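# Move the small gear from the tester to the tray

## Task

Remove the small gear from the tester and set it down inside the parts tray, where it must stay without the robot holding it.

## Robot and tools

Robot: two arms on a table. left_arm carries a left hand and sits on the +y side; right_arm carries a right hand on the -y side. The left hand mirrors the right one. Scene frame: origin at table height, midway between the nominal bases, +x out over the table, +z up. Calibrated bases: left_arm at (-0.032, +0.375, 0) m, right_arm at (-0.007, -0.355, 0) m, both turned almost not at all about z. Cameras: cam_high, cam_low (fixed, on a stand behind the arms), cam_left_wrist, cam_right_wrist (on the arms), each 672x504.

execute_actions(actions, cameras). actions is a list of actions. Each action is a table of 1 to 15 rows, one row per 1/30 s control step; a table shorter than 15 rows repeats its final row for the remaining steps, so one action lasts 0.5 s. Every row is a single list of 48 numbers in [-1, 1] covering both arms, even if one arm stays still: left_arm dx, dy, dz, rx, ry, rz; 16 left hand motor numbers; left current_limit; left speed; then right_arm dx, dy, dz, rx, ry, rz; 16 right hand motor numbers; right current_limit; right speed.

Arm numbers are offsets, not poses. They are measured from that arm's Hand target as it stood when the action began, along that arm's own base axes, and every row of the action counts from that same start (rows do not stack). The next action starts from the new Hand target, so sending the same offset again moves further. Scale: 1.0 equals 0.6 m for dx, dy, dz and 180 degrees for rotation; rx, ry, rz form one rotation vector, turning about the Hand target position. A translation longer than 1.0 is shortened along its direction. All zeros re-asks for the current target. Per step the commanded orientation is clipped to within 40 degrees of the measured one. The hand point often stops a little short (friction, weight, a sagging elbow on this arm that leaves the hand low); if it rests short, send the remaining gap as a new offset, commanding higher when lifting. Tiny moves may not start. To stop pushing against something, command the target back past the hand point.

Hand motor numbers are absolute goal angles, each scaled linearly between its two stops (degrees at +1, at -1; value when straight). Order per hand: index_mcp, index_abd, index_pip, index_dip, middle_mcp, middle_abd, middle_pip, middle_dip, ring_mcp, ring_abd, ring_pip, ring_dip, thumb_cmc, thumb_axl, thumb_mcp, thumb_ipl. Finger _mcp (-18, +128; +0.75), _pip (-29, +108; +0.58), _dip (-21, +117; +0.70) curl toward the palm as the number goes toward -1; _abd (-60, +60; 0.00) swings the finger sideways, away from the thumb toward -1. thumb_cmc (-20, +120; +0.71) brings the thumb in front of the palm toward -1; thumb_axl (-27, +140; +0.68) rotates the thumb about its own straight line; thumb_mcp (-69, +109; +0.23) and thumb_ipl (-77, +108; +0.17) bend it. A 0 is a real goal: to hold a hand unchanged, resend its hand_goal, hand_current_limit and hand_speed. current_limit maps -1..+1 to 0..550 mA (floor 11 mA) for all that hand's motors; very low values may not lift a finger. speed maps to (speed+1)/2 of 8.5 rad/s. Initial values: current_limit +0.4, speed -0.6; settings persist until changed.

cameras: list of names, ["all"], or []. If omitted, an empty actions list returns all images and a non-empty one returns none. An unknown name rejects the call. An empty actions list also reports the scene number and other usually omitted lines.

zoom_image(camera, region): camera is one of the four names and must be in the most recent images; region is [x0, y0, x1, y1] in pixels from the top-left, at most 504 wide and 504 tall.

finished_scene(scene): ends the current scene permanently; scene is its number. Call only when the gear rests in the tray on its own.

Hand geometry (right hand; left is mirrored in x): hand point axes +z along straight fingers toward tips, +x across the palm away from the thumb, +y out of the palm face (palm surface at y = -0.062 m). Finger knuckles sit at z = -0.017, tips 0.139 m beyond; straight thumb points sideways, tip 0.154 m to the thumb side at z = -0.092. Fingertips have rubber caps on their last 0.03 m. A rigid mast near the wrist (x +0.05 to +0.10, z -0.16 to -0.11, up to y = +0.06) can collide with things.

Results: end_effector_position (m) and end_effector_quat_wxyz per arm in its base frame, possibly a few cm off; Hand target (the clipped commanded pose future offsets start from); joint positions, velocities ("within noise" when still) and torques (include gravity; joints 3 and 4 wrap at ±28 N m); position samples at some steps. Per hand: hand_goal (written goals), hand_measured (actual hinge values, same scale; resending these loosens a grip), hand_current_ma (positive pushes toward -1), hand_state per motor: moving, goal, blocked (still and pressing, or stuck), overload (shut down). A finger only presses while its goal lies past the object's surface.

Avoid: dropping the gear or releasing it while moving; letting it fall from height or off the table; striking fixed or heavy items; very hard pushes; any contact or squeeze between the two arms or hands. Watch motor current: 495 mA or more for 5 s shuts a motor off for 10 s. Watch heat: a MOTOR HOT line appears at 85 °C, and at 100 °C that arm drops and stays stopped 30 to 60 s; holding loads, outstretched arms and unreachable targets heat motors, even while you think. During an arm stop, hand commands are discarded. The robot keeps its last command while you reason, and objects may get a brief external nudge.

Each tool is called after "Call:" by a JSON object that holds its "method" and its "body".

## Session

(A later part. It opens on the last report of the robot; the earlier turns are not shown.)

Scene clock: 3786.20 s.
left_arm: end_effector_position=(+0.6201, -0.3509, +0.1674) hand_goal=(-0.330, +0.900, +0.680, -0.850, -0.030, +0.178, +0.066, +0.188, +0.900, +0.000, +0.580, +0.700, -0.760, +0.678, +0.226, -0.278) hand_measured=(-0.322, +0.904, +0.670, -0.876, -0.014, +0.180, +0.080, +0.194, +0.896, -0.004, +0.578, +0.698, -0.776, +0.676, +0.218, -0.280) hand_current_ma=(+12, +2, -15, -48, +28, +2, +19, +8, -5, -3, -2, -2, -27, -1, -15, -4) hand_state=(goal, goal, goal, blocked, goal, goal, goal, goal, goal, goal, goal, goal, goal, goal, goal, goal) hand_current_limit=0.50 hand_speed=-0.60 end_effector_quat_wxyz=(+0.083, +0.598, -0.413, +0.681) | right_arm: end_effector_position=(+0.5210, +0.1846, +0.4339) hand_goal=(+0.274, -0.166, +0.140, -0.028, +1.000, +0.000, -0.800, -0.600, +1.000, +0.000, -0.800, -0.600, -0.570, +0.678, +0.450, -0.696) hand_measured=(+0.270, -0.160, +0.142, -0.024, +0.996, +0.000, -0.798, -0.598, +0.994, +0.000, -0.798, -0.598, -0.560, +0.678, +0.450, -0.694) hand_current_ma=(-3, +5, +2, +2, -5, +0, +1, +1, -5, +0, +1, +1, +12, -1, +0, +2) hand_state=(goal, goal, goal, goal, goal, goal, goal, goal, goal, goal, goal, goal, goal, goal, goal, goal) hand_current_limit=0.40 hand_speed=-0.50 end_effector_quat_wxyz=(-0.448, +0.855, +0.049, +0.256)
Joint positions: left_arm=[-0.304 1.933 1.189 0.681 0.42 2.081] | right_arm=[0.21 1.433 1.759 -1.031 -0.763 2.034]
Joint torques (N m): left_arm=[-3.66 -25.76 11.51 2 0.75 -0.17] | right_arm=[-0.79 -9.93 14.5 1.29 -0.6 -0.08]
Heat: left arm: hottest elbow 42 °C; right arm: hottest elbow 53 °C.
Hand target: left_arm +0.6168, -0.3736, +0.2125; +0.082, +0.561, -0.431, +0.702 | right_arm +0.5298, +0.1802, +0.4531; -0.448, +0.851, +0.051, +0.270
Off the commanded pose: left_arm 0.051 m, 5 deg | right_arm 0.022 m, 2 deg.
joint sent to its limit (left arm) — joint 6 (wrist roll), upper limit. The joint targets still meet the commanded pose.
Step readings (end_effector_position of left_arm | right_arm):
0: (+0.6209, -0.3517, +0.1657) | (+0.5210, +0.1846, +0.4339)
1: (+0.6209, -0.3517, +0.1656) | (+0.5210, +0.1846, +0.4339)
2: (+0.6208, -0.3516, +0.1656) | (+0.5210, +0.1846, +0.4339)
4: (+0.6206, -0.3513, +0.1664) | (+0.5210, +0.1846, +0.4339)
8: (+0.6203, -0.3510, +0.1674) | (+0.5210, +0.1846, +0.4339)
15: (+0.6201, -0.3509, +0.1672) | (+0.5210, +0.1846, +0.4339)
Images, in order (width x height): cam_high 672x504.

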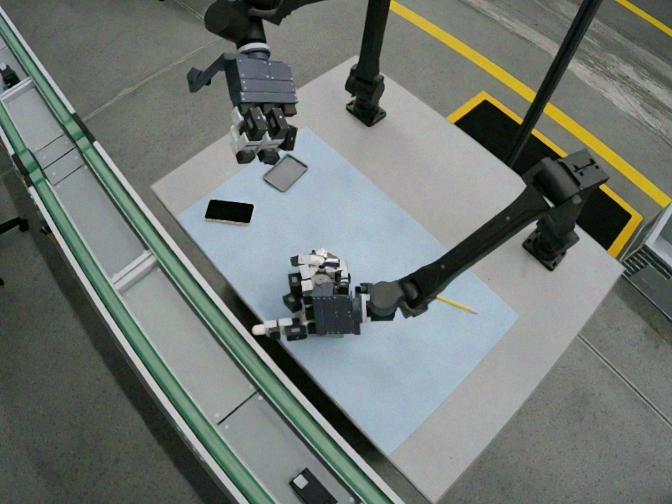

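Call:
{"method": "execute_actions", "body": {"actions": [[[0,0,0.0,0,0,0,-0.33,0.9,0.679,-0.85,-0.1,0.177,0.05,0.17,0.9,0,0.58,0.7,-0.765,0.677,0.16,-0.278,0.5,-0.6,0,0,0,0,0,0,0.274,-0.167,0.139,-0.029,1,0,-0.8,-0.6,1,0,-0.8,-0.6,-0.571,0.677,0.449,-0.697,0.4,-0.5]]], "cameras": ["cam_high"]}}

Call:
{"method": "zoom_image", "body": {"camera": "cam_high", "region": [290, 235, 350, 280]}}

Scene clock: 3798.30 s.
left_arm: end_effector_position=(+0.6200, -0.3509, +0.1678) hand_goal=(-0.330, +0.900, +0.680, -0.850, -0.100, +0.178, +0.050, +0.170, +0.900, +0.000, +0.580, +0.700, -0.764, +0.678, +0.160, -0.278) hand_measured=(-0.322, +0.900, +0.668, -0.880, -0.028, +0.188, +0.080, +0.194, +0.896, -0.004, +0.578, +0.698, -0.772, +0.676, +0.200, -0.272) hand_current_ma=(+12, +0, -17, -62, +218, +10, +60, +46, -5, -3, -2, -2, -10, -1, +124, +10) hand_state=(goal, goal, goal, blocked, blocked, goal, blocked, blocked, goal, goal, goal, goal, goal, goal, blocked, goal) hand_current_limit=0.50 hand_speed=-0.60 end_effector_quat_wxyz=(+0.083, +0.599, -0.413, +0.681) | right_arm: end_effector_position=(+0.5210, +0.1846, +0.4339) hand_goal=(+0.274, -0.166, +0.140, -0.028, +1.000, +0.000, -0.800, -0.600, +1.000, +0.000, -0.800, -0.600, -0.570, +0.678, +0.450, -0.696) hand_measured=(+0.270, -0.160, +0.142, -0.024, +0.996, +0.000, -0.798, -0.598, +0.994, +0.000, -0.798, -0.598, -0.560, +0.678, +0.450, -0.694) hand_current_ma=(-3, +5, +2, +2, -5, +0, +1, +1, -5, +0, +1, +1, +12, -1, +0, +2) hand_state=(goal, goal, goal, goal, goal, goal, goal, goal, goal, goal, goal, goal, goal, goal, goal, goal) hand_current_limit=0.40 hand_speed=-0.50 end_effector_quat_wxyz=(-0.448, +0.855, +0.049, +0.256)
Joint positions: left_arm=[-0.304 1.932 1.189 0.679 0.42 2.08] | right_arm=[0.21 1.433 1.759 -1.031 -0.763 2.034]
Joint torques (N m): left_arm=[-3.49 -25.41 11.43 2.09 0.76 -0.17] | right_arm=[-0.5 -9.99 14.54 1.28 -0.59 -0.09]
Heat: left arm: hottest elbow 42 °C; right arm: hottest elbow 53 °C.
Hand target: left_arm +0.6168, -0.3736, +0.2125; +0.082, +0.561, -0.431, +0.702 | right_arm +0.5298, +0.1802, +0.4531; -0.448, +0.851, +0.051, +0.270
Off the commanded pose: left_arm 0.050 m, 5 deg | right_arm 0.022 m, 2 deg.
joint sent to its limit (left arm) — joint 6 (wrist roll), upper limit. The joint targets still meet the commanded pose.
Step readings (end_effector_position of left_arm | right_arm):
0: (+0.6201, -0.3509, +0.1674) | (+0.5210, +0.1846, +0.4339)
1: (+0.6201, -0.3509, +0.1674) | (+0.5210, +0.1846, +0.4339)
2: (+0.6201, -0.3509, +0.1673) | (+0.5210, +0.1846, +0.4339)
4: (+0.6200, -0.3509, +0.1677) | (+0.5210, +0.1846, +0.4339)
8: (+0.6200, -0.3509, +0.1678) | (+0.5210, +0.1846, +0.4339)
15: (+0.6200, -0.3509, +0.1678) | (+0.5210, +0.1846, +0.4339)
Images, in order (width x height): cam_high 672x504.

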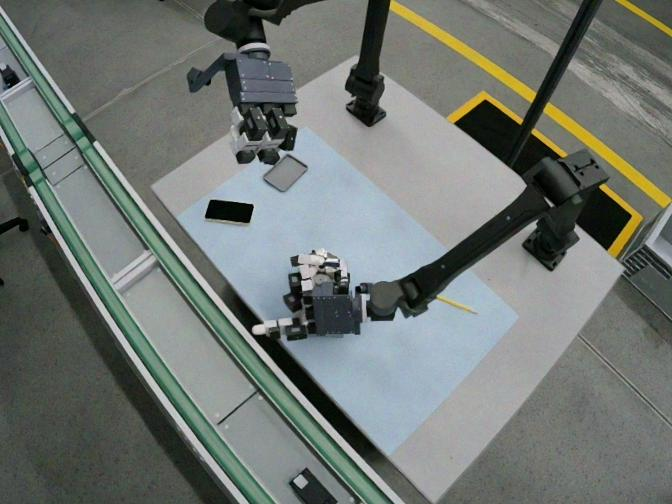

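Scaled by 8.400 from the camera's 672x504 image, which has a finer 960x720 frame.

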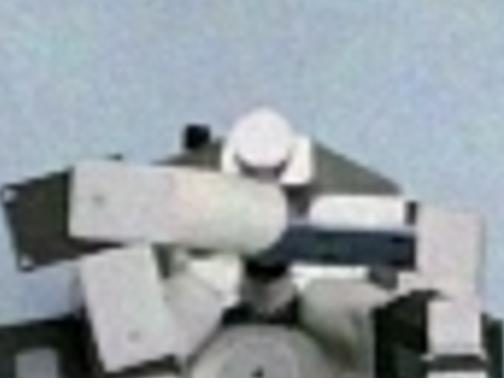

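Call:
{"method": "execute_actions", "body": {"actions": [], "cameras": ["all"]}}

Call:
{"method": "zoom_image", "body": {"camera": "cam_high", "region": [290, 235, 350, 280]}}

Scene clock: 3818.13 s.
left_arm: end_effector_position=(+0.6200, -0.3509, +0.1678) hand_goal=(-0.330, +0.900, +0.680, -0.850, -0.100, +0.178, +0.050, +0.170, +0.900, +0.000, +0.580, +0.700, -0.764, +0.678, +0.160, -0.278) hand_measured=(-0.322, +0.900, +0.668, -0.880, -0.028, +0.188, +0.080, +0.194, +0.896, -0.004, +0.578, +0.698, -0.772, +0.676, +0.200, -0.272) hand_current_ma=(+12, +0, -17, -62, +218, +10, +60, +46, -5, -3, -2, -2, -10, -1, +124, +10) hand_state=(goal, goal, goal, blocked, blocked, goal, blocked, blocked, goal, goal, goal, goal, goal, goal, blocked, goal) hand_current_limit=0.50 hand_speed=-0.60 end_effector_quat_wxyz=(+0.083, +0.599, -0.413, +0.681) | right_arm: end_effector_position=(+0.5210, +0.1846, +0.4339) hand_goal=(+0.274, -0.166, +0.140, -0.028, +1.000, +0.000, -0.800, -0.600, +1.000, +0.000, -0.800, -0.600, -0.570, +0.678, +0.450, -0.696) hand_measured=(+0.270, -0.160, +0.142, -0.024, +0.996, +0.000, -0.798, -0.598, +0.994, +0.000, -0.798, -0.598, -0.560, +0.678, +0.450, -0.694) hand_current_ma=(-3, +5, +2, +2, -5, +0, +1, +1, -5, +0, +1, +1, +12, -1, +0, +2) hand_state=(goal, goal, goal, goal, goal, goal, goal, goal, goal, goal, goal, goal, goal, goal, goal, goal) hand_current_limit=0.40 hand_speed=-0.50 end_effector_quat_wxyz=(-0.448, +0.855, +0.049, +0.256)
Joint positions: left_arm=[-0.304 1.932 1.189 0.679 0.42 2.08] | right_arm=[0.21 1.433 1.759 -1.031 -0.763 2.034]
Joint velocities: within noise
Joint torques (N m): left_arm=[-3.55 -25.29 11.51 2.13 0.74 -0.18] | right_arm=[-0.67 -10.05 14.43 1.32 -0.58 -0.08]
Heat: left arm: hottest elbow 43 °C; right arm: hottest elbow 53 °C.
Hand target: left_arm +0.6168, -0.3736, +0.2125; +0.082, +0.561, -0.431, +0.702 | right_arm +0.5298, +0.1802, +0.4531; -0.448, +0.851, +0.051, +0.270
Off the commanded pose: left_arm 0.050 m, 5 deg | right_arm 0.022 m, 2 deg.

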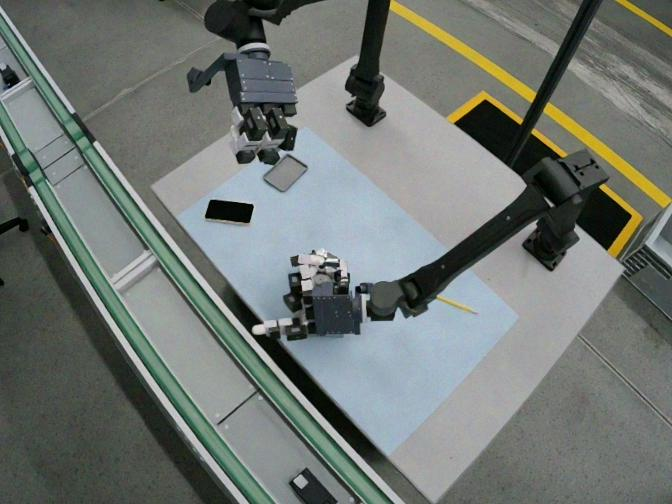

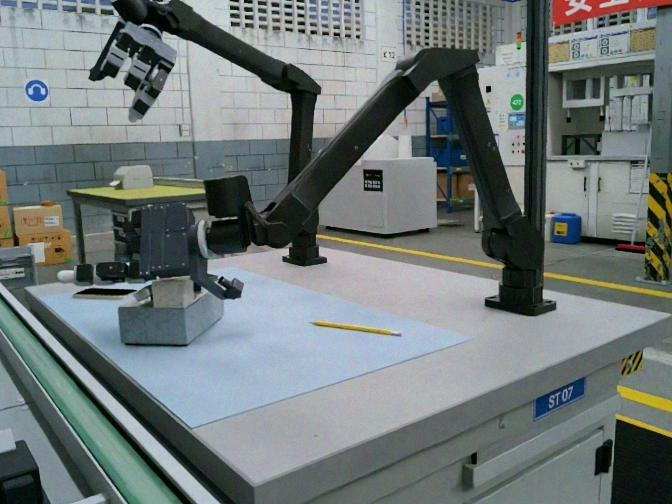

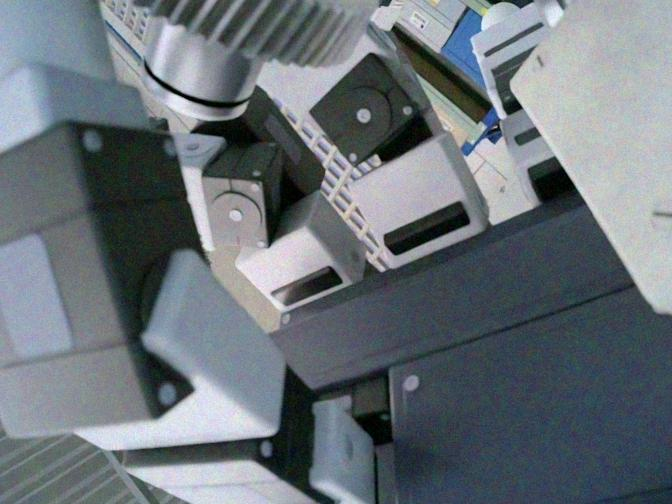

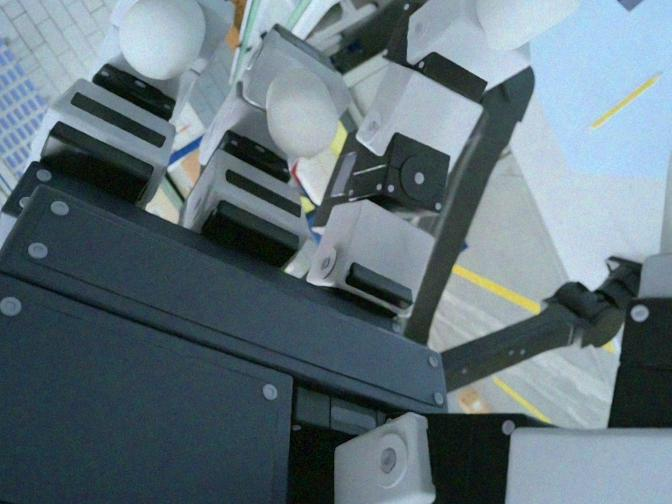

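Scaled by 8.400 from the camera's 672x504 image, which has a finer 960x720 frame.

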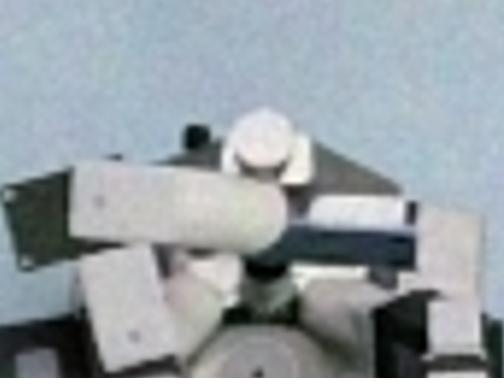

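Call:
{"method": "execute_actions", "body": {"actions": [[[0,0,0.04,0,0,0,-0.34,0.95,0.679,-0.85,-0.18,0.177,0.05,0.17,0.9,0,0.58,0.7,-0.765,0.677,0.08,-0.278,0.55,-0.6,0,0,0,0,0,0,0.274,-0.167,0.139,-0.029,1,0,-0.8,-0.6,1,0,-0.8,-0.6,-0.571,0.677,0.449,-0.697,0.4,-0.5]]]}}

Call:
{"method": "execute_actions", "body": {"actions": [[[0,0,0,0,0,0,-0.34,0.95,0.679,-0.85,-0.18,0.177,0.05,0.17,0.9,0,0.58,0.7,-0.765,0.677,0.08,-0.278,0.55,-0.6,0,0,0,0,0,0,0.274,-0.167,0.139,-0.029,1,0,-0.8,-0.6,1,0,-0.8,-0.6,-0.571,0.677,0.449,-0.697,0.4,-0.5]]], "cameras": ["cam_high"]}}

Call:
{"method": "zoom_image", "body": {"camera": "cam_high", "region": [290, 235, 350, 280]}}

Scene clock: 3821.60 s.
left_arm: end_effector_position=(+0.6176, -0.3505, +0.1671) hand_goal=(-0.340, +0.950, +0.680, -0.850, -0.180, +0.178, +0.050, +0.170, +0.900, +0.000, +0.580, +0.700, -0.764, +0.678, +0.080, -0.278) hand_measured=(-0.320, +0.916, +0.662, -0.888, -0.044, +0.198, +0.104, +0.194, +0.896, -0.004, +0.578, +0.698, -0.780, +0.676, +0.166, -0.262) hand_current_ma=(+39, -58, -30, -85, +426, +28, +134, +46, -5, -3, -2, -2, -26, -2, +364, +41) hand_state=(blocked, blocked, goal, blocked, blocked, goal, blocked, blocked, goal, goal, goal, goal, goal, goal, blocked, goal) hand_current_limit=0.55 hand_speed=-0.60 end_effector_quat_wxyz=(+0.085, +0.611, -0.416, +0.668) | right_arm: end_effector_position=(+0.5210, +0.1846, +0.4339) hand_goal=(+0.274, -0.166, +0.140, -0.028, +1.000, +0.000, -0.800, -0.600, +1.000, +0.000, -0.800, -0.600, -0.570, +0.678, +0.450, -0.696) hand_measured=(+0.270, -0.160, +0.142, -0.024, +0.996, +0.000, -0.798, -0.598, +0.994, +0.000, -0.798, -0.598, -0.560, +0.678, +0.450, -0.694) hand_current_ma=(-3, +5, +2, +2, -5, +0, +1, +1, -5, +0, +1, +1, +12, -1, +0, +2) hand_state=(goal, goal, goal, goal, goal, goal, goal, goal, goal, goal, goal, goal, goal, goal, goal, goal) hand_current_limit=0.40 hand_speed=-0.50 end_effector_quat_wxyz=(-0.448, +0.855, +0.049, +0.256)
Joint positions: left_arm=[-0.305 1.917 1.189 0.625 0.418 2.084] | right_arm=[0.21 1.433 1.759 -1.031 -0.763 2.034]
Joint torques (N m): left_arm=[-3.19 -27.58 12.52 2.14 0.87 -0.22] | right_arm=[-0.73 -9.93 14.5 1.28 -0.59 -0.06]
Heat: left arm: hottest elbow 43 °C; right arm: hottest elbow 53 °C.
Hand target: left_arm +0.6168, -0.3736, +0.2364; +0.082, +0.561, -0.431, +0.702 | right_arm +0.5298, +0.1802, +0.4531; -0.448, +0.851, +0.051, +0.270
Off the commanded pose: left_arm 0.073 m, 7 deg | right_arm 0.022 m, 2 deg.
joint sent to its limit (left arm) — joint 6 (wrist roll), upper limit. The joint targets are off in position, not in orientation.
Step readings (end_effector_position of left_arm | right_arm):
0: (+0.6200, -0.3509, +0.1678) | (+0.5210, +0.1846, +0.4339)
1: (+0.6199, -0.3509, +0.1676) | (+0.5210, +0.1846, +0.4339)
2: (+0.6194, -0.3511, +0.1675) | (+0.5210, +0.1846, +0.4339)
4: (+0.6184, -0.3510, +0.1674) | (+0.5210, +0.1846, +0.4339)
8: (+0.6176, -0.3508, +0.1671) | (+0.5210, +0.1846, +0.4339)
15: (+0.6176, -0.3505, +0.1672) | (+0.5210, +0.1846, +0.4339)

Scene clock: 3822.30 s.
left_arm: end_effector_position=(+0.6176, -0.3505, +0.1671) hand_goal=(-0.340, +0.950, +0.680, -0.850, -0.180, +0.178, +0.050, +0.170, +0.900, +0.000, +0.580, +0.700, -0.764, +0.678, +0.080, -0.278) hand_measured=(-0.320, +0.916, +0.662, -0.888, -0.044, +0.198, +0.104, +0.194, +0.896, -0.004, +0.578, +0.698, -0.780, +0.676, +0.166, -0.262) hand_current_ma=(+39, -58, -30, -85, +426, +28, +134, +46, -5, -3, -2, -2, -26, -2, +364, +41) hand_state=(blocked, blocked, goal, blocked, blocked, goal, blocked, blocked, goal, goal, goal, goal, goal, goal, blocked, goal) hand_current_limit=0.55 hand_speed=-0.60 end_effector_quat_wxyz=(+0.085, +0.611, -0.416, +0.668) | right_arm: end_effector_position=(+0.5210, +0.1846, +0.4339) hand_goal=(+0.274, -0.166, +0.140, -0.028, +1.000, +0.000, -0.800, -0.600, +1.000, +0.000, -0.800, -0.600, -0.570, +0.678, +0.450, -0.696) hand_measured=(+0.270, -0.160, +0.142, -0.024, +0.996, +0.000, -0.798, -0.598, +0.994, +0.000, -0.798, -0.598, -0.560, +0.678, +0.450, -0.694) hand_current_ma=(-3, +5, +2, +2, -5, +0, +1, +1, -5, +0, +1, +1, +12, -1, +0, +2) hand_state=(goal, goal, goal, goal, goal, goal, goal, goal, goal, goal, goal, goal, goal, goal, goal, goal) hand_current_limit=0.40 hand_speed=-0.50 end_effector_quat_wxyz=(-0.448, +0.855, +0.049, +0.256)
Joint positions: left_arm=[-0.305 1.917 1.189 0.625 0.418 2.084] | right_arm=[0.21 1.433 1.759 -1.031 -0.763 2.034]
Joint torques (N m): left_arm=[-3.19 -27.63 12.52 2.14 0.86 -0.21] | right_arm=[-0.67 -10.05 14.48 1.35 -0.59 -0.09]
Heat: left arm: hottest elbow 43 °C; right arm: hottest elbow 53 °C.
Hand target: left_arm +0.6168, -0.3736, +0.2364; +0.082, +0.561, -0.431, +0.702 | right_arm +0.5298, +0.1802, +0.4531; -0.448, +0.851, +0.051, +0.270
Off the commanded pose: left_arm 0.073 m, 7 deg | right_arm 0.022 m, 2 deg.
joint sent to its limit (left arm) — joint 6 (wrist roll), upper limit. The joint targets are off in position, not in orientation.
Step readings (end_effector_position of left_arm | right_arm):
0: (+0.6176, -0.3505, +0.1671) | (+0.5210, +0.1846, +0.4339)
1: (+0.6176, -0.3505, +0.1671) | (+0.5210, +0.1846, +0.4339)
2: (+0.6176, -0.3505, +0.1671) | (+0.5210, +0.1846, +0.4339)
4: (+0.6176, -0.3505, +0.1671) | (+0.5210, +0.1846, +0.4339)
8: (+0.6176, -0.3505, +0.1671) | (+0.5210, +0.1846, +0.4339)
15: (+0.6176, -0.3505, +0.1671) | (+0.5210, +0.1846, +0.4339)
Images, in order (width x height): cam_high 672x504.

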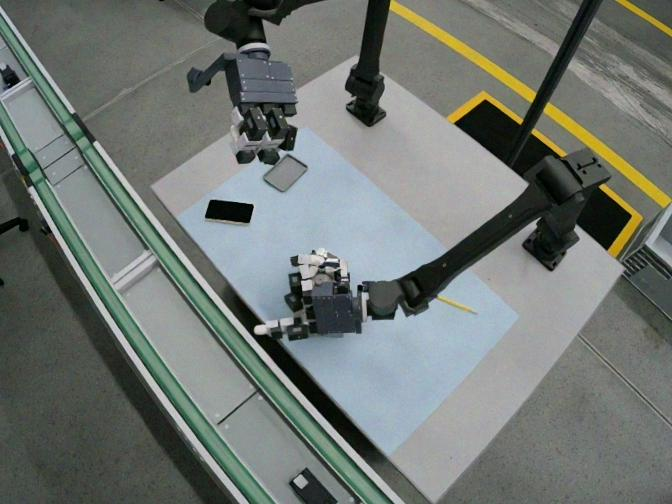

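Scaled by 8.400 from the camera's 672x504 image, which has a finer 960x720 frame.

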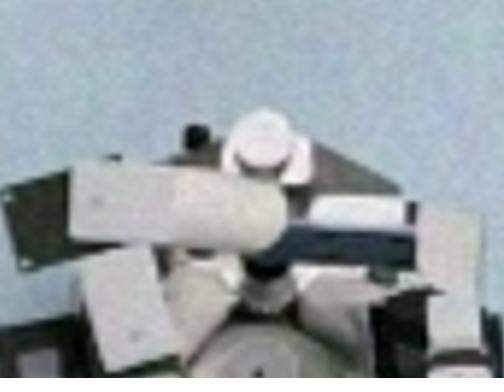

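Call:
{"method": "execute_actions", "body": {"actions": [[[0,0,0.02,-0.003,-0.025,-0.01,-0.34,1,0.679,-0.85,-0.15,0.177,0.05,0.17,0.9,0,0.58,0.7,-0.765,0.677,0.1,-0.278,0.55,-0.6,0,0,0,0,0,0,0.274,-0.167,0.139,-0.029,1,0,-0.8,-0.6,1,0,-0.8,-0.6,-0.571,0.677,0.449,-0.697,0.4,-0.5]]], "cameras": ["cam_high"]}}

Call:
{"method": "zoom_image", "body": {"camera": "cam_high", "region": [290, 235, 350, 280]}}

Scene clock: 3836.90 s.
left_arm: end_effector_position=(+0.6170, -0.3512, +0.1747) hand_goal=(-0.340, +1.000, +0.680, -0.850, -0.150, +0.178, +0.050, +0.170, +0.900, +0.000, +0.580, +0.700, -0.764, +0.678, +0.100, -0.278) hand_measured=(-0.296, +0.940, +0.662, -0.902, -0.054, +0.180, +0.102, +0.186, +0.896, -0.004, +0.578, +0.698, -0.786, +0.674, +0.166, -0.262) hand_current_ma=(+112, -129, -30, -127, +320, +1, +125, +25, -5, -3, -2, -2, -41, -5, +247, +41) hand_state=(blocked, blocked, goal, blocked, blocked, goal, blocked, goal, goal, goal, goal, goal, blocked, goal, blocked, goal) hand_current_limit=0.55 hand_speed=-0.60 end_effector_quat_wxyz=(+0.086, +0.596, -0.417, +0.681) | right_arm: end_effector_position=(+0.5210, +0.1846, +0.4339) hand_goal=(+0.274, -0.166, +0.140, -0.028, +1.000, +0.000, -0.800, -0.600, +1.000, +0.000, -0.800, -0.600, -0.570, +0.678, +0.450, -0.696) hand_measured=(+0.270, -0.160, +0.142, -0.024, +0.996, +0.000, -0.798, -0.598, +0.994, +0.000, -0.798, -0.598, -0.560, +0.678, +0.450, -0.694) hand_current_ma=(-3, +5, +2, +2, -5, +0, +1, +1, -5, +0, +1, +1, +12, -1, +0, +2) hand_state=(goal, goal, goal, goal, goal, goal, goal, goal, goal, goal, goal, goal, goal, goal, goal, goal) hand_current_limit=0.40 hand_speed=-0.50 end_effector_quat_wxyz=(-0.448, +0.855, +0.049, +0.256)
Joint positions: left_arm=[-0.304 1.917 1.189 0.663 0.431 2.084] | right_arm=[0.21 1.433 1.759 -1.031 -0.763 2.034]
Joint torques (N m): left_arm=[-3.02 -26.52 13.01 4.12 1.62 -0.19] | right_arm=[-0.79 -9.99 14.45 1.36 -0.6 -0.07]
Heat: left arm: hottest elbow 43 °C; right arm: hottest elbow 53 °C.
Hand target: left_arm +0.6167, -0.3737, +0.2484; +0.079, +0.525, -0.440, +0.724 | right_arm +0.5298, +0.1802, +0.4531; -0.448, +0.851, +0.051, +0.270
Off the commanded pose: left_arm 0.077 m, 10 deg | right_arm 0.022 m, 2 deg.
joint sent to its limit (left arm) — joint 6 (wrist roll), upper limit. The joint targets are off in position, not in orientation.
Step readings (end_effector_position of left_arm | right_arm):
0: (+0.6176, -0.3505, +0.1671) | (+0.5210, +0.1846, +0.4339)
1: (+0.6176, -0.3505, +0.1671) | (+0.5210, +0.1846, +0.4339)
2: (+0.6173, -0.3506, +0.1674) | (+0.5210, +0.1846, +0.4339)
4: (+0.6171, -0.3510, +0.1692) | (+0.5210, +0.1846, +0.4339)
8: (+0.6168, -0.3516, +0.1726) | (+0.5210, +0.1846, +0.4339)
15: (+0.6170, -0.3512, +0.1747) | (+0.5210, +0.1846, +0.4339)
Images, in order (width x height): cam_high 672x504.

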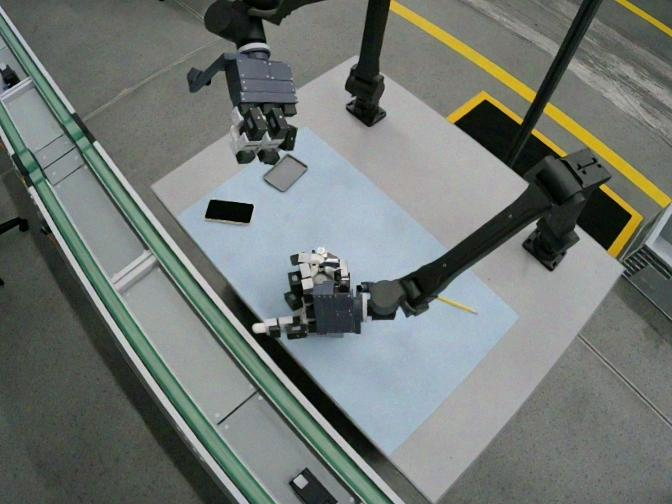

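Scaled by 8.400 from the camera's 672x504 image, which has a finer 960x720 frame.

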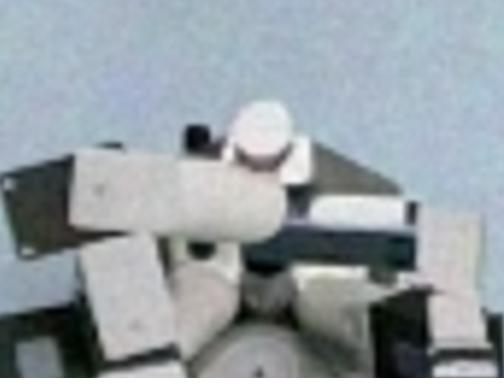

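Call:
{"method": "execute_actions", "body": {"actions": [[[0,0,0.01,-0.002,-0.018,-0.008,-0.34,1,0.679,-0.85,-0.15,0.177,0.05,0.17,0.9,0,0.58,0.7,-0.765,0.677,0.1,-0.278,0.55,-0.6,0,0,0,0,0,0,0.274,-0.167,0.139,-0.029,1,0,-0.8,-0.6,1,0,-0.8,-0.6,-0.571,0.677,0.449,-0.697,0.4,-0.5]]], "cameras": ["cam_high"]}}

Call:
{"method": "zoom_image", "body": {"camera": "cam_high", "region": [290, 235, 350, 280]}}

Call:
{"method": "zoom_image", "body": {"camera": "cam_high", "region": [310, 255, 334, 279]}}

Scene clock: 3840.90 s.
left_arm: end_effector_position=(+0.6174, -0.3495, +0.1844) hand_goal=(-0.340, +1.000, +0.680, -0.850, -0.150, +0.178, +0.050, +0.170, +0.900, +0.000, +0.580, +0.700, -0.764, +0.678, +0.100, -0.278) hand_measured=(-0.262, +0.940, +0.672, -0.902, -0.094, +0.176, +0.082, +0.184, +0.896, -0.004, +0.578, +0.698, -0.784, +0.674, +0.108, -0.274) hand_current_ma=(+238, -129, -9, -131, +152, -2, +66, +22, -5, -3, -2, -2, -36, -6, +15, +6) hand_state=(blocked, blocked, goal, blocked, blocked, goal, blocked, goal, goal, goal, goal, goal, blocked, goal, goal, goal) hand_current_limit=0.55 hand_speed=-0.60 end_effector_quat_wxyz=(+0.084, +0.575, -0.417, +0.699) | right_arm: end_effector_position=(+0.5210, +0.1846, +0.4339) hand_goal=(+0.274, -0.166, +0.140, -0.028, +1.000, +0.000, -0.800, -0.600, +1.000, +0.000, -0.800, -0.600, -0.570, +0.678, +0.450, -0.696) hand_measured=(+0.270, -0.160, +0.142, -0.024, +0.996, +0.000, -0.798, -0.598, +0.994, +0.000, -0.798, -0.598, -0.560, +0.678, +0.450, -0.694) hand_current_ma=(-3, +5, +2, +2, -5, +0, +1, +1, -5, +0, +1, +1, +12, -1, +0, +2) hand_state=(goal, goal, goal, goal, goal, goal, goal, goal, goal, goal, goal, goal, goal, goal, goal, goal) hand_current_limit=0.40 hand_speed=-0.50 end_effector_quat_wxyz=(-0.448, +0.855, +0.049, +0.256)
Joint positions: left_arm=[-0.298 1.919 1.189 0.719 0.449 2.084] | right_arm=[0.21 1.433 1.759 -1.031 -0.763 2.034]
Joint torques (N m): left_arm=[-3.02 -25.47 13.63 4.3 2.03 -0.21] | right_arm=[-0.56 -10.23 14.46 1.24 -0.6 -0.09]
Heat: left arm: hottest elbow 44 °C; right arm: hottest elbow 53 °C.
Hand target: left_arm +0.6166, -0.3738, +0.2544; +0.077, +0.499, -0.446, +0.739 | right_arm +0.5298, +0.1802, +0.4531; -0.448, +0.851, +0.051, +0.270
Off the commanded pose: left_arm 0.074 m, 10 deg | right_arm 0.022 m, 2 deg.
joint sent to its limit (left arm) — joint 6 (wrist roll), upper limit. The joint targets are off in position and orientation.
Step readings (end_effector_position of left_arm | right_arm):
0: (+0.6170, -0.3512, +0.1747) | (+0.5210, +0.1846, +0.4339)
1: (+0.6169, -0.3513, +0.1750) | (+0.5210, +0.1846, +0.4339)
2: (+0.6168, -0.3512, +0.1759) | (+0.5210, +0.1846, +0.4339)
4: (+0.6169, -0.3503, +0.1781) | (+0.5210, +0.1846, +0.4339)
8: (+0.6172, -0.3494, +0.1832) | (+0.5210, +0.1846, +0.4339)
15: (+0.6175, -0.3494, +0.1843) | (+0.5210, +0.1846, +0.4339)
Images, in order (width x height): cam_high 672x504.

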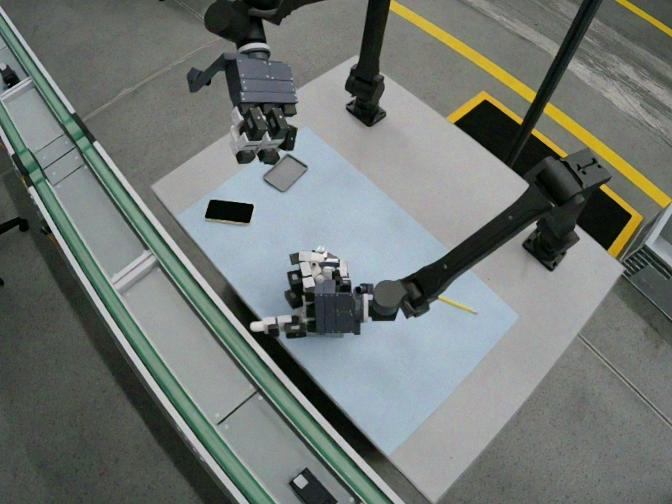

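Scaled by 8.400 from the camera's 672x504 image, which has a finer 960x720 frame.

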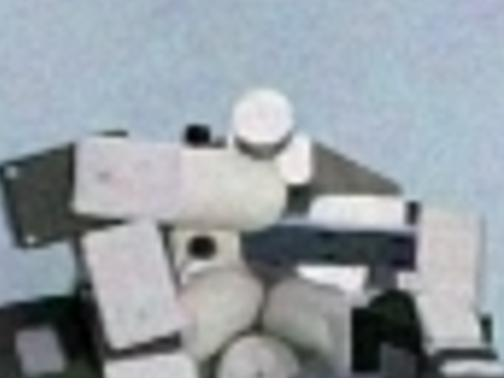

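Scaled by 21.000 from the camera's 672x504 image, which has a finer 960x720 frame.

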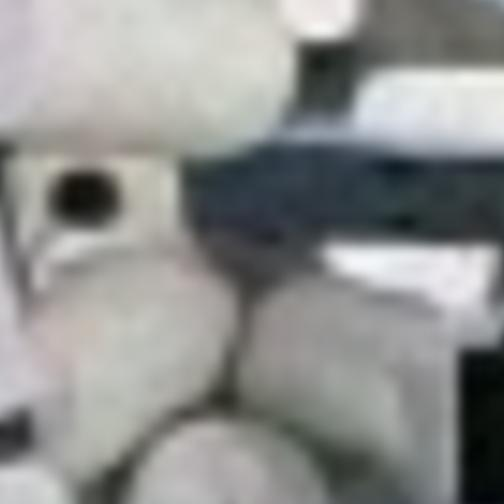

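Call:
{"method": "execute_actions", "body": {"actions": [[[0,0,0,0,0,0,-0.34,1,0.679,-0.85,-0.03,0.12,0.05,0.17,0.9,0,0.58,0.7,-0.78,0.677,0.18,-0.278,0.55,-0.7,0,0,0,0,0,0,0.274,-0.167,0.139,-0.029,1,0,-0.8,-0.6,1,0,-0.8,-0.6,-0.571,0.677,0.449,-0.697,0.4,-0.5]],[[0,0,0,0,0,0,-0.34,1,0.679,-0.85,-0.122,0.01,0.146,0.268,0.9,0,0.58,0.7,-0.814,0.677,0.074,-0.103,0.55,-0.7,0,0,0,0,0,0,0.274,-0.167,0.139,-0.029,1,0,-0.8,-0.6,1,0,-0.8,-0.6,-0.571,0.677,0.449,-0.697,0.4,-0.5]],[[0,0,0,0,0,0,-0.34,1,0.679,-0.85,-0.122,0.01,0.146,0.268,0.9,0,0.58,0.7,-0.814,0.677,0.074,-0.103,0.55,-0.7,0,0,0,0,0,0,0.274,-0.167,0.139,-0.029,1,0,-0.8,-0.6,1,0,-0.8,-0.6,-0.571,0.677,0.449,-0.697,0.4,-0.5]]], "cameras": ["cam_high"]}}

Call:
{"method": "zoom_image", "body": {"camera": "cam_high", "region": [290, 235, 350, 280]}}

Call:
{"method": "zoom_image", "body": {"camera": "cam_high", "region": [310, 255, 334, 279]}}

Scene clock: 3919.33 s.
left_arm: end_effector_position=(+0.6177, -0.3497, +0.1866) hand_goal=(-0.340, +1.000, +0.680, -0.850, -0.122, +0.010, +0.146, +0.268, +0.900, +0.000, +0.580, +0.700, -0.814, +0.678, +0.074, -0.102) hand_measured=(-0.262, +0.940, +0.672, -0.906, -0.116, +0.038, +0.144, +0.264, +0.896, -0.004, +0.578, +0.698, -0.820, +0.676, +0.076, -0.104) hand_current_ma=(+244, -129, -9, -139, +6, +45, -1, -4, -5, -3, -2, -2, -8, -3, +2, -2) hand_state=(blocked, blocked, goal, blocked, goal, blocked, goal, goal, goal, goal, goal, goal, goal, goal, goal, goal) hand_current_limit=0.55 hand_speed=-0.70 end_effector_quat_wxyz=(+0.085, +0.572, -0.418, +0.700) | right_arm: end_effector_position=(+0.5210, +0.1846, +0.4339) hand_goal=(+0.274, -0.166, +0.140, -0.028, +1.000, +0.000, -0.800, -0.600, +1.000, +0.000, -0.800, -0.600, -0.570, +0.678, +0.450, -0.696) hand_measured=(+0.270, -0.160, +0.142, -0.024, +0.996, +0.000, -0.798, -0.598, +0.994, +0.000, -0.798, -0.598, -0.560, +0.678, +0.450, -0.694) hand_current_ma=(-3, +5, +2, +2, -5, +0, +1, +1, -5, +0, +1, +1, +12, -1, +0, +2) hand_state=(goal, goal, goal, goal, goal, goal, goal, goal, goal, goal, goal, goal, goal, goal, goal, goal) hand_current_limit=0.40 hand_speed=-0.50 end_effector_quat_wxyz=(-0.448, +0.855, +0.049, +0.256)
Joint positions: left_arm=[-0.298 1.919 1.193 0.721 0.455 2.084] | right_arm=[0.21 1.433 1.759 -1.031 -0.763 2.034]
Joint torques (N m): left_arm=[-3.08 -25.58 13.42 4.22 1.83 -0.2] | right_arm=[-0.62 -9.88 14.49 1.29 -0.6 -0.08]
Heat: left arm: hottest elbow 47 °C; right arm: hottest elbow 54 °C.
Hand target: left_arm +0.6167, -0.3736, +0.2544; +0.077, +0.499, -0.446, +0.739 | right_arm +0.5298, +0.1802, +0.4531; -0.448, +0.851, +0.051, +0.270
Off the commanded pose: left_arm 0.072 m, 10 deg | right_arm 0.022 m, 2 deg.
joint sent to its limit (left arm) — joint 6 (wrist roll), upper limit. The joint targets are off in position and orientation.
Step readings (end_effector_position of left_arm | right_arm):
0: (+0.6174, -0.3495, +0.1844) | (+0.5210, +0.1846, +0.4339)
1: (+0.6174, -0.3495, +0.1844) | (+0.5210, +0.1846, +0.4339)
2: (+0.6175, -0.3495, +0.1846) | (+0.5210, +0.1846, +0.4339)
4: (+0.6174, -0.3495, +0.1850) | (+0.5210, +0.1846, +0.4339)
8: (+0.6173, -0.3495, +0.1850) | (+0.5210, +0.1846, +0.4339)
15: (+0.6173, -0.3495, +0.1850) | (+0.5210, +0.1846, +0.4339)
16: (+0.6173, -0.3495, +0.1850) | (+0.5210, +0.1846, +0.4339)
17: (+0.6173, -0.3495, +0.1850) | (+0.5210, +0.1846, +0.4339)
19: (+0.6174, -0.3497, +0.1855) | (+0.5210, +0.1846, +0.4339)
23: (+0.6177, -0.3497, +0.1866) | (+0.5210, +0.1846, +0.4339)
30: (+0.6177, -0.3497, +0.1866) | (+0.5210, +0.1846, +0.4339)
31: (+0.6177, -0.3497, +0.1866) | (+0.5210, +0.1846, +0.4339)
32: (+0.6177, -0.3497, +0.1866) | (+0.5210, +0.1846, +0.4339)
34: (+0.6177, -0.3497, +0.1866) | (+0.5210, +0.1846, +0.4339)
38: (+0.6177, -0.3497, +0.1866) | (+0.5210, +0.1846, +0.4339)
45: (+0.6177, -0.3497, +0.1866) | (+0.5210, +0.1846, +0.4339)
Images, in order (width x height): cam_high 672x504.

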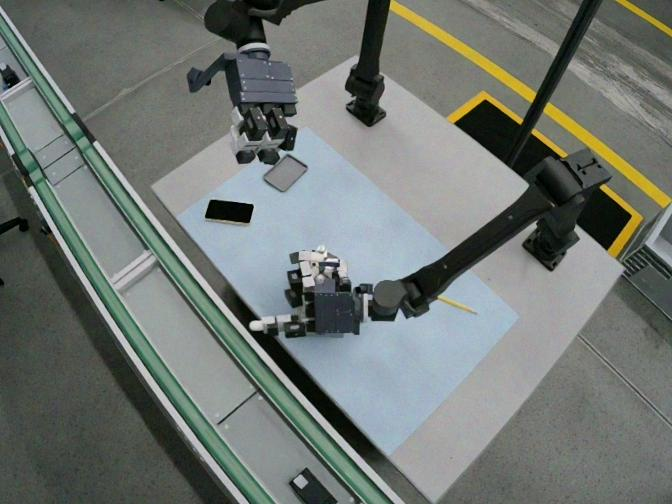

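Scaled by 8.400 from the camera's 672x504 image, which has a finer 960x720 frame.

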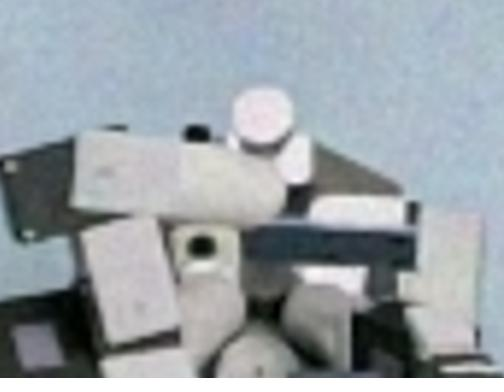

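Scaled by 21.000 from the camera's 672x504 image, which has a finer 960x720 frame.

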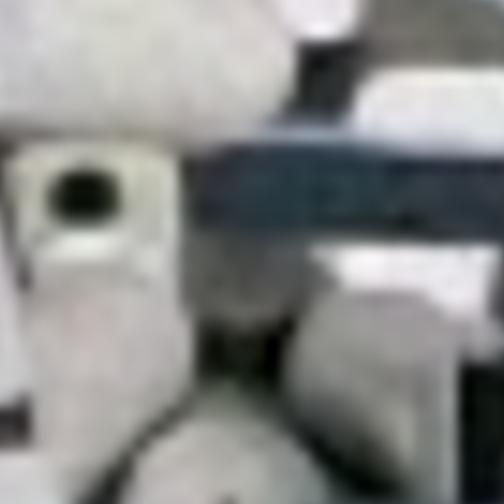

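Call:
{"method": "execute_actions", "body": {"actions": [[[0,0,0,0,0,0,-0.34,1,0.679,-0.85,-0.186,0.03,0.226,0.348,0.9,0,0.58,0.7,-0.789,0.677,-0.02,0.1,0.55,-0.7,0,0,0,0,0,0,0.274,-0.167,0.139,-0.029,1,0,-0.8,-0.6,1,0,-0.8,-0.6,-0.571,0.677,0.449,-0.697,0.4,-0.5]],[[0,0,0,0,0,0,-0.34,1,0.679,-0.85,-0.22,0.03,0.226,0.348,0.9,0,0.58,0.7,-0.789,0.677,-0.06,0.1,0.55,-0.7,0,0,0,0,0,0,0.274,-0.167,0.139,-0.029,1,0,-0.8,-0.6,1,0,-0.8,-0.6,-0.571,0.677,0.449,-0.697,0.4,-0.5]]], "cameras": ["cam_high"]}}

Call:
{"method": "zoom_image", "body": {"camera": "cam_high", "region": [310, 255, 334, 279]}}

Scene clock: 3924.97 s.
left_arm: end_effector_position=(+0.6176, -0.3497, +0.1866) hand_goal=(-0.340, +1.000, +0.680, -0.850, -0.220, +0.030, +0.226, +0.348, +0.900, +0.000, +0.580, +0.700, -0.788, +0.678, -0.060, +0.100) hand_measured=(-0.262, +0.940, +0.672, -0.906, -0.200, +0.044, +0.232, +0.350, +0.896, -0.004, +0.578, +0.698, -0.804, +0.676, -0.056, +0.100) hand_current_ma=(+244, -129, -9, -143, +36, +17, +7, +2, -5, -3, -2, -2, -26, -3, +7, -1) hand_state=(blocked, blocked, goal, blocked, goal, goal, goal, goal, goal, goal, goal, goal, goal, goal, goal, goal) hand_current_limit=0.55 hand_speed=-0.70 end_effector_quat_wxyz=(+0.085, +0.572, -0.419, +0.700) | right_arm: end_effector_position=(+0.5210, +0.1846, +0.4339) hand_goal=(+0.274, -0.166, +0.140, -0.028, +1.000, +0.000, -0.800, -0.600, +1.000, +0.000, -0.800, -0.600, -0.570, +0.678, +0.450, -0.696) hand_measured=(+0.270, -0.160, +0.142, -0.024, +0.996, +0.000, -0.798, -0.598, +0.994, +0.000, -0.798, -0.598, -0.560, +0.678, +0.450, -0.694) hand_current_ma=(-3, +5, +2, +2, -5, +0, +1, +1, -5, +0, +1, +1, +12, -1, +0, +2) hand_state=(goal, goal, goal, goal, goal, goal, goal, goal, goal, goal, goal, goal, goal, goal, goal, goal) hand_current_limit=0.40 hand_speed=-0.50 end_effector_quat_wxyz=(-0.448, +0.855, +0.049, +0.256)
Joint positions: left_arm=[-0.298 1.919 1.193 0.721 0.455 2.084] | right_arm=[0.21 1.433 1.759 -1.031 -0.763 2.034]
Joint torques (N m): left_arm=[-2.96 -25.58 13.37 4.25 1.82 -0.2] | right_arm=[-0.79 -9.99 14.46 1.4 -0.58 -0.07]
Heat: left arm: hottest elbow 48 °C; right arm: hottest elbow 54 °C.
Hand target: left_arm +0.6167, -0.3737, +0.2544; +0.077, +0.499, -0.446, +0.739 | right_arm +0.5298, +0.1802, +0.4531; -0.448, +0.851, +0.051, +0.270
Off the commanded pose: left_arm 0.072 m, 10 deg | right_arm 0.022 m, 2 deg.
joint sent to its limit (left arm) — joint 6 (wrist roll), upper limit. The joint targets are off in position and orientation.
Step readings (end_effector_position of left_arm | right_arm):
0: (+0.6177, -0.3497, +0.1866) | (+0.5210, +0.1846, +0.4339)
1: (+0.6177, -0.3497, +0.1866) | (+0.5210, +0.1846, +0.4339)
2: (+0.6177, -0.3497, +0.1866) | (+0.5210, +0.1846, +0.4339)
4: (+0.6176, -0.3497, +0.1866) | (+0.5210, +0.1846, +0.4339)
8: (+0.6176, -0.3497, +0.1866) | (+0.5210, +0.1846, +0.4339)
15: (+0.6176, -0.3497, +0.1866) | (+0.5210, +0.1846, +0.4339)
16: (+0.6176, -0.3497, +0.1866) | (+0.5210, +0.1846, +0.4339)
17: (+0.6176, -0.3497, +0.1866) | (+0.5210, +0.1846, +0.4339)
19: (+0.6176, -0.3497, +0.1866) | (+0.5210, +0.1846, +0.4339)
23: (+0.6176, -0.3497, +0.1866) | (+0.5210, +0.1846, +0.4339)
30: (+0.6176, -0.3497, +0.1866) | (+0.5210, +0.1846, +0.4339)
Images, in order (width x height): cam_high 672x504.

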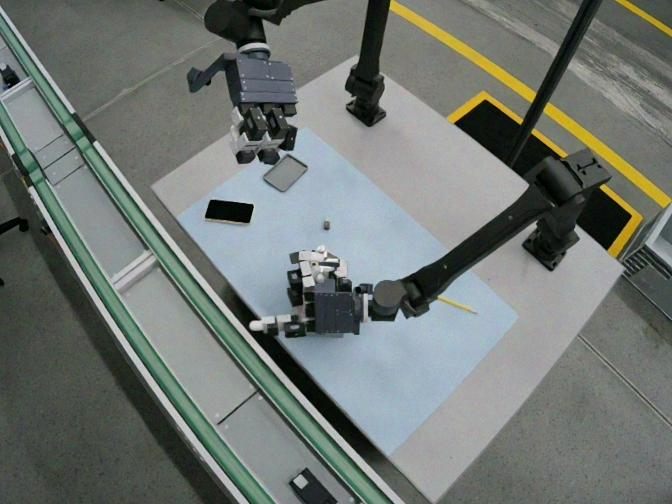

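Scaled by 21.000 from the camera's 672x504 image, which has a finer 960x720 frame.

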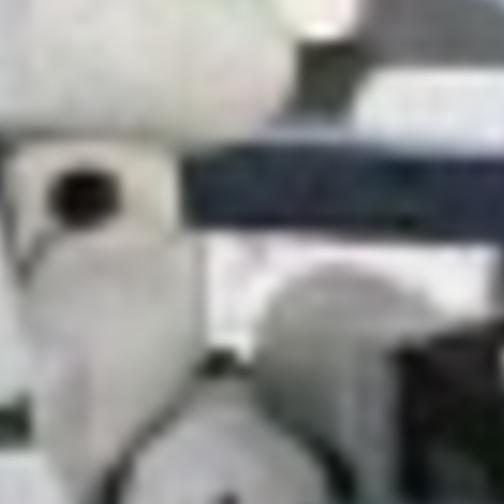

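Call:
{"method": "zoom_image", "body": {"camera": "cam_high", "region": [310, 210, 346, 237]}}

Call:
{"method": "execute_actions", "body": {"actions": [], "cameras": ["cam_low"]}}

Call:
{"method": "zoom_image", "body": {"camera": "cam_low", "region": [80, 180, 300, 360]}}

Scaled by 14.000 from the camera's 672x504 image, which has a finer 960x720 frame.

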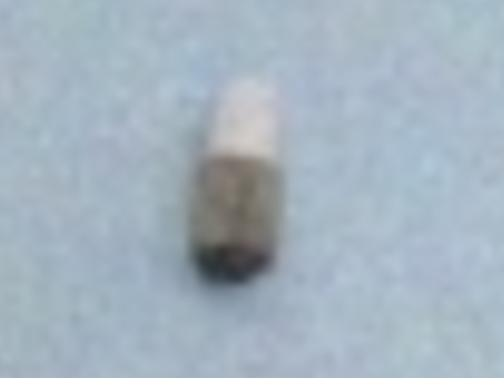

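Scene clock: 3927.20 s.
left_arm: end_effector_position=(+0.6176, -0.3497, +0.1866) hand_goal=(-0.340, +1.000, +0.680, -0.850, -0.220, +0.030, +0.226, +0.348, +0.900, +0.000, +0.580, +0.700, -0.788, +0.678, -0.060, +0.100) hand_measured=(-0.262, +0.940, +0.672, -0.906, -0.200, +0.044, +0.232, +0.350, +0.896, -0.004, +0.578, +0.698, -0.804, +0.676, -0.056, +0.100) hand_current_ma=(+244, -129, -9, -143, +36, +17, +7, +2, -5, -3, -2, -2, -26, -3, +7, -1) hand_state=(blocked, blocked, goal, blocked, goal, goal, goal, goal, goal, goal, goal, goal, goal, goal, goal, goal) hand_current_limit=0.55 hand_speed=-0.70 end_effector_quat_wxyz=(+0.085, +0.572, -0.419, +0.700) | right_arm: end_effector_position=(+0.5210, +0.1846, +0.4339) hand_goal=(+0.274, -0.166, +0.140, -0.028, +1.000, +0.000, -0.800, -0.600, +1.000, +0.000, -0.800, -0.600, -0.570, +0.678, +0.450, -0.696) hand_measured=(+0.270, -0.160, +0.142, -0.024, +0.996, +0.000, -0.798, -0.598, +0.994, +0.000, -0.798, -0.598, -0.560, +0.678, +0.450, -0.694) hand_current_ma=(-3, +5, +2, +2, -5, +0, +1, +1, -5, +0, +1, +1, +12, -1, +0, +2) hand_state=(goal, goal, goal, goal, goal, goal, goal, goal, goal, goal, goal, goal, goal, goal, goal, goal) hand_current_limit=0.40 hand_speed=-0.50 end_effector_quat_wxyz=(-0.448, +0.855, +0.049, +0.256)
Joint positions: left_arm=[-0.298 1.919 1.193 0.721 0.455 2.084] | right_arm=[0.21 1.433 1.759 -1.031 -0.763 2.034]
Joint velocities: within noise
Joint torques (N m): left_arm=[-3.02 -25.64 13.45 4.25 1.84 -0.21] | right_arm=[-0.5 -9.99 14.45 1.36 -0.59 -0.09]
Heat: left arm: hottest elbow 48 °C; right arm: hottest elbow 54 °C.
Hand target: left_arm +0.6167, -0.3737, +0.2544; +0.077, +0.499, -0.446, +0.739 | right_arm +0.5298, +0.1802, +0.4531; -0.448, +0.851, +0.051, +0.270
Off the commanded pose: left_arm 0.072 m, 10 deg | right_arm 0.022 m, 2 deg.
Images, in order (width x height): cam_low 672x504.

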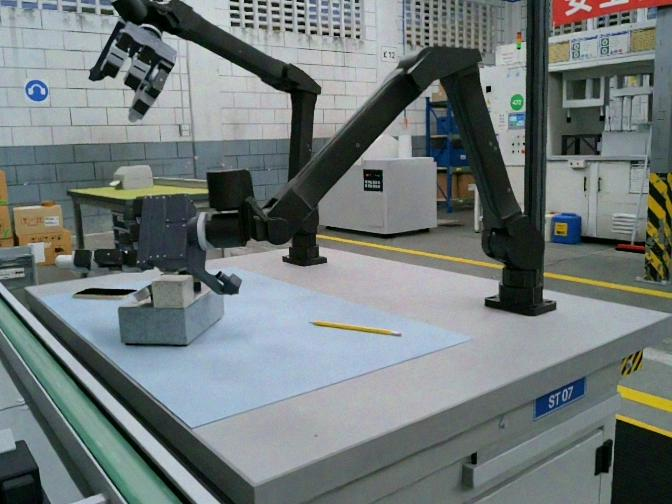

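Scaled by 2.291 from the camera's 672x504 image, which has a finer 960x720 frame.

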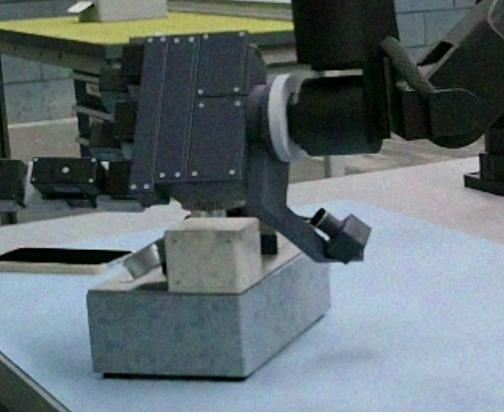

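Call:
{"method": "execute_actions", "body": {"actions": [[[0,0,-0.01,0.002,0.018,0.008,-0.34,0.95,0.679,-0.85,-0.1,0.03,0.226,0.348,0.9,0,0.58,0.7,-0.789,0.677,0.1,0.1,0.55,-0.7,0,0,0,0,0,0,0.274,-0.167,0.139,-0.029,1,0,-0.8,-0.6,1,0,-0.8,-0.6,-0.571,0.677,0.449,-0.697,0.4,-0.5]],[[0,0,-0.01,0.0015,0.012,0.005,-0.34,0.85,0.679,-0.85,0,0.1,0.15,0.25,0.9,0,0.58,0.7,-0.77,0.677,0.22,-0.1,0.55,-0.7,0,0,0,0,0,0,0.274,-0.167,0.139,-0.029,1,0,-0.8,-0.6,1,0,-0.8,-0.6,-0.571,0.677,0.449,-0.697,0.4,-0.5]],[[0,0,-0.01,0.0015,0.012,0.005,-0.34,0.75,0.679,-0.85,0,0.1,0.15,0.25,0.9,0,0.58,0.7,-0.77,0.677,0.22,-0.1,0.55,-0.7,0,0,0,0,0,0,0.274,-0.167,0.139,-0.029,1,0,-0.8,-0.6,1,0,-0.8,-0.6,-0.571,0.677,0.449,-0.697,0.4,-0.5]]], "cameras": ["cam_high"]}}

Call:
{"method": "zoom_image", "body": {"camera": "cam_high", "region": [290, 235, 350, 280]}}

Scene clock: 3949.97 s.
left_arm: end_effector_position=(+0.6206, -0.3463, +0.1741) hand_goal=(-0.340, +0.750, +0.680, -0.850, +0.000, +0.100, +0.150, +0.250, +0.900, +0.000, +0.580, +0.700, -0.770, +0.678, +0.220, -0.100) hand_measured=(-0.320, +0.724, +0.668, -0.884, -0.006, +0.090, +0.152, +0.254, +0.896, -0.004, +0.578, +0.698, -0.802, +0.672, +0.150, -0.116) hand_current_ma=(+39, -41, -16, -71, -6, -10, +2, +3, -5, -3, -2, -2, -69, -10, -275, -38) hand_state=(blocked, blocked, goal, blocked, goal, goal, goal, goal, goal, goal, goal, goal, blocked, goal, blocked, goal) hand_current_limit=0.55 hand_speed=-0.70 end_effector_quat_wxyz=(+0.082, +0.608, -0.414, +0.673) | right_arm: end_effector_position=(+0.5210, +0.1846, +0.4339) hand_goal=(+0.274, -0.166, +0.140, -0.028, +1.000, +0.000, -0.800, -0.600, +1.000, +0.000, -0.800, -0.600, -0.570, +0.678, +0.450, -0.696) hand_measured=(+0.270, -0.160, +0.142, -0.024, +0.996, +0.000, -0.798, -0.598, +0.994, +0.000, -0.798, -0.598, -0.560, +0.678, +0.450, -0.694) hand_current_ma=(-3, +5, +2, +2, -5, +0, +1, +1, -5, +0, +1, +1, +12, -1, +0, +2) hand_state=(goal, goal, goal, goal, goal, goal, goal, goal, goal, goal, goal, goal, goal, goal, goal, goal) hand_current_limit=0.40 hand_speed=-0.50 end_effector_quat_wxyz=(-0.448, +0.855, +0.049, +0.256)
Joint positions: left_arm=[-0.298 1.911 1.193 0.628 0.421 2.084] | right_arm=[0.21 1.433 1.759 -1.031 -0.763 2.034]
Joint torques (N m): left_arm=[-4.13 -26.87 12.34 2.22 0.75 -0.2] | right_arm=[-0.5 -10.52 14.5 1.32 -0.59 -0.08]
Heat: left arm: hottest elbow 50 °C; right arm: hottest elbow 54 °C.
Hand target: left_arm +0.6167, -0.3737, +0.2363; +0.081, +0.560, -0.431, +0.703 | right_arm +0.5298, +0.1802, +0.4531; -0.448, +0.851, +0.051, +0.270
Off the commanded pose: left_arm 0.068 m, 7 deg | right_arm 0.022 m, 2 deg.
joint sent to its limit (left arm) — joint 6 (wrist roll), upper limit. The joint targets are off in position, not in orientation.
Step readings (end_effector_position of left_arm | right_arm):
0: (+0.6176, -0.3497, +0.1866) | (+0.5210, +0.1846, +0.4339)
1: (+0.6176, -0.3497, +0.1866) | (+0.5210, +0.1846, +0.4339)
2: (+0.6178, -0.3497, +0.1866) | (+0.5210, +0.1846, +0.4339)
4: (+0.6180, -0.3495, +0.1855) | (+0.5210, +0.1846, +0.4339)
8: (+0.6182, -0.3493, +0.1836) | (+0.5210, +0.1846, +0.4339)
15: (+0.6182, -0.3492, +0.1830) | (+0.5210, +0.1846, +0.4339)
16: (+0.6182, -0.3492, +0.1829) | (+0.5210, +0.1846, +0.4339)
17: (+0.6187, -0.3489, +0.1820) | (+0.5210, +0.1846, +0.4339)
19: (+0.6194, -0.3484, +0.1797) | (+0.5210, +0.1846, +0.4339)
23: (+0.6195, -0.3481, +0.1770) | (+0.5210, +0.1846, +0.4339)
30: (+0.6195, -0.3480, +0.1762) | (+0.5210, +0.1846, +0.4339)
31: (+0.6195, -0.3479, +0.1760) | (+0.5210, +0.1846, +0.4339)
32: (+0.6199, -0.3477, +0.1757) | (+0.5210, +0.1846, +0.4339)
34: (+0.6206, -0.3470, +0.1751) | (+0.5210, +0.1846, +0.4339)
38: (+0.6206, -0.3465, +0.1743) | (+0.5210, +0.1846, +0.4339)
45: (+0.6206, -0.3463, +0.1741) | (+0.5210, +0.1846, +0.4339)
Images, in order (width x height): cam_high 672x504.

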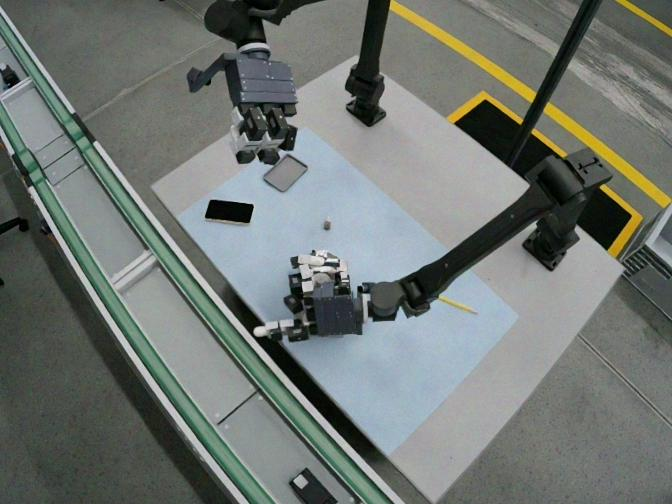

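Scaled by 8.400 from the camera's 672x504 image, which has a finer 960x720 frame.

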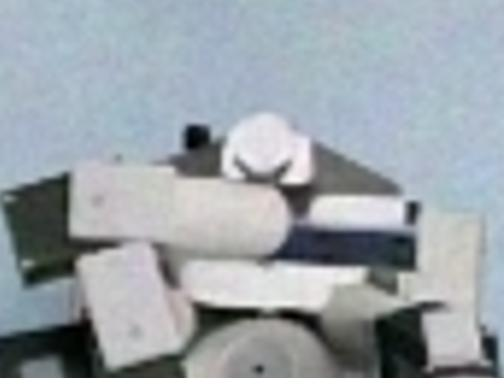

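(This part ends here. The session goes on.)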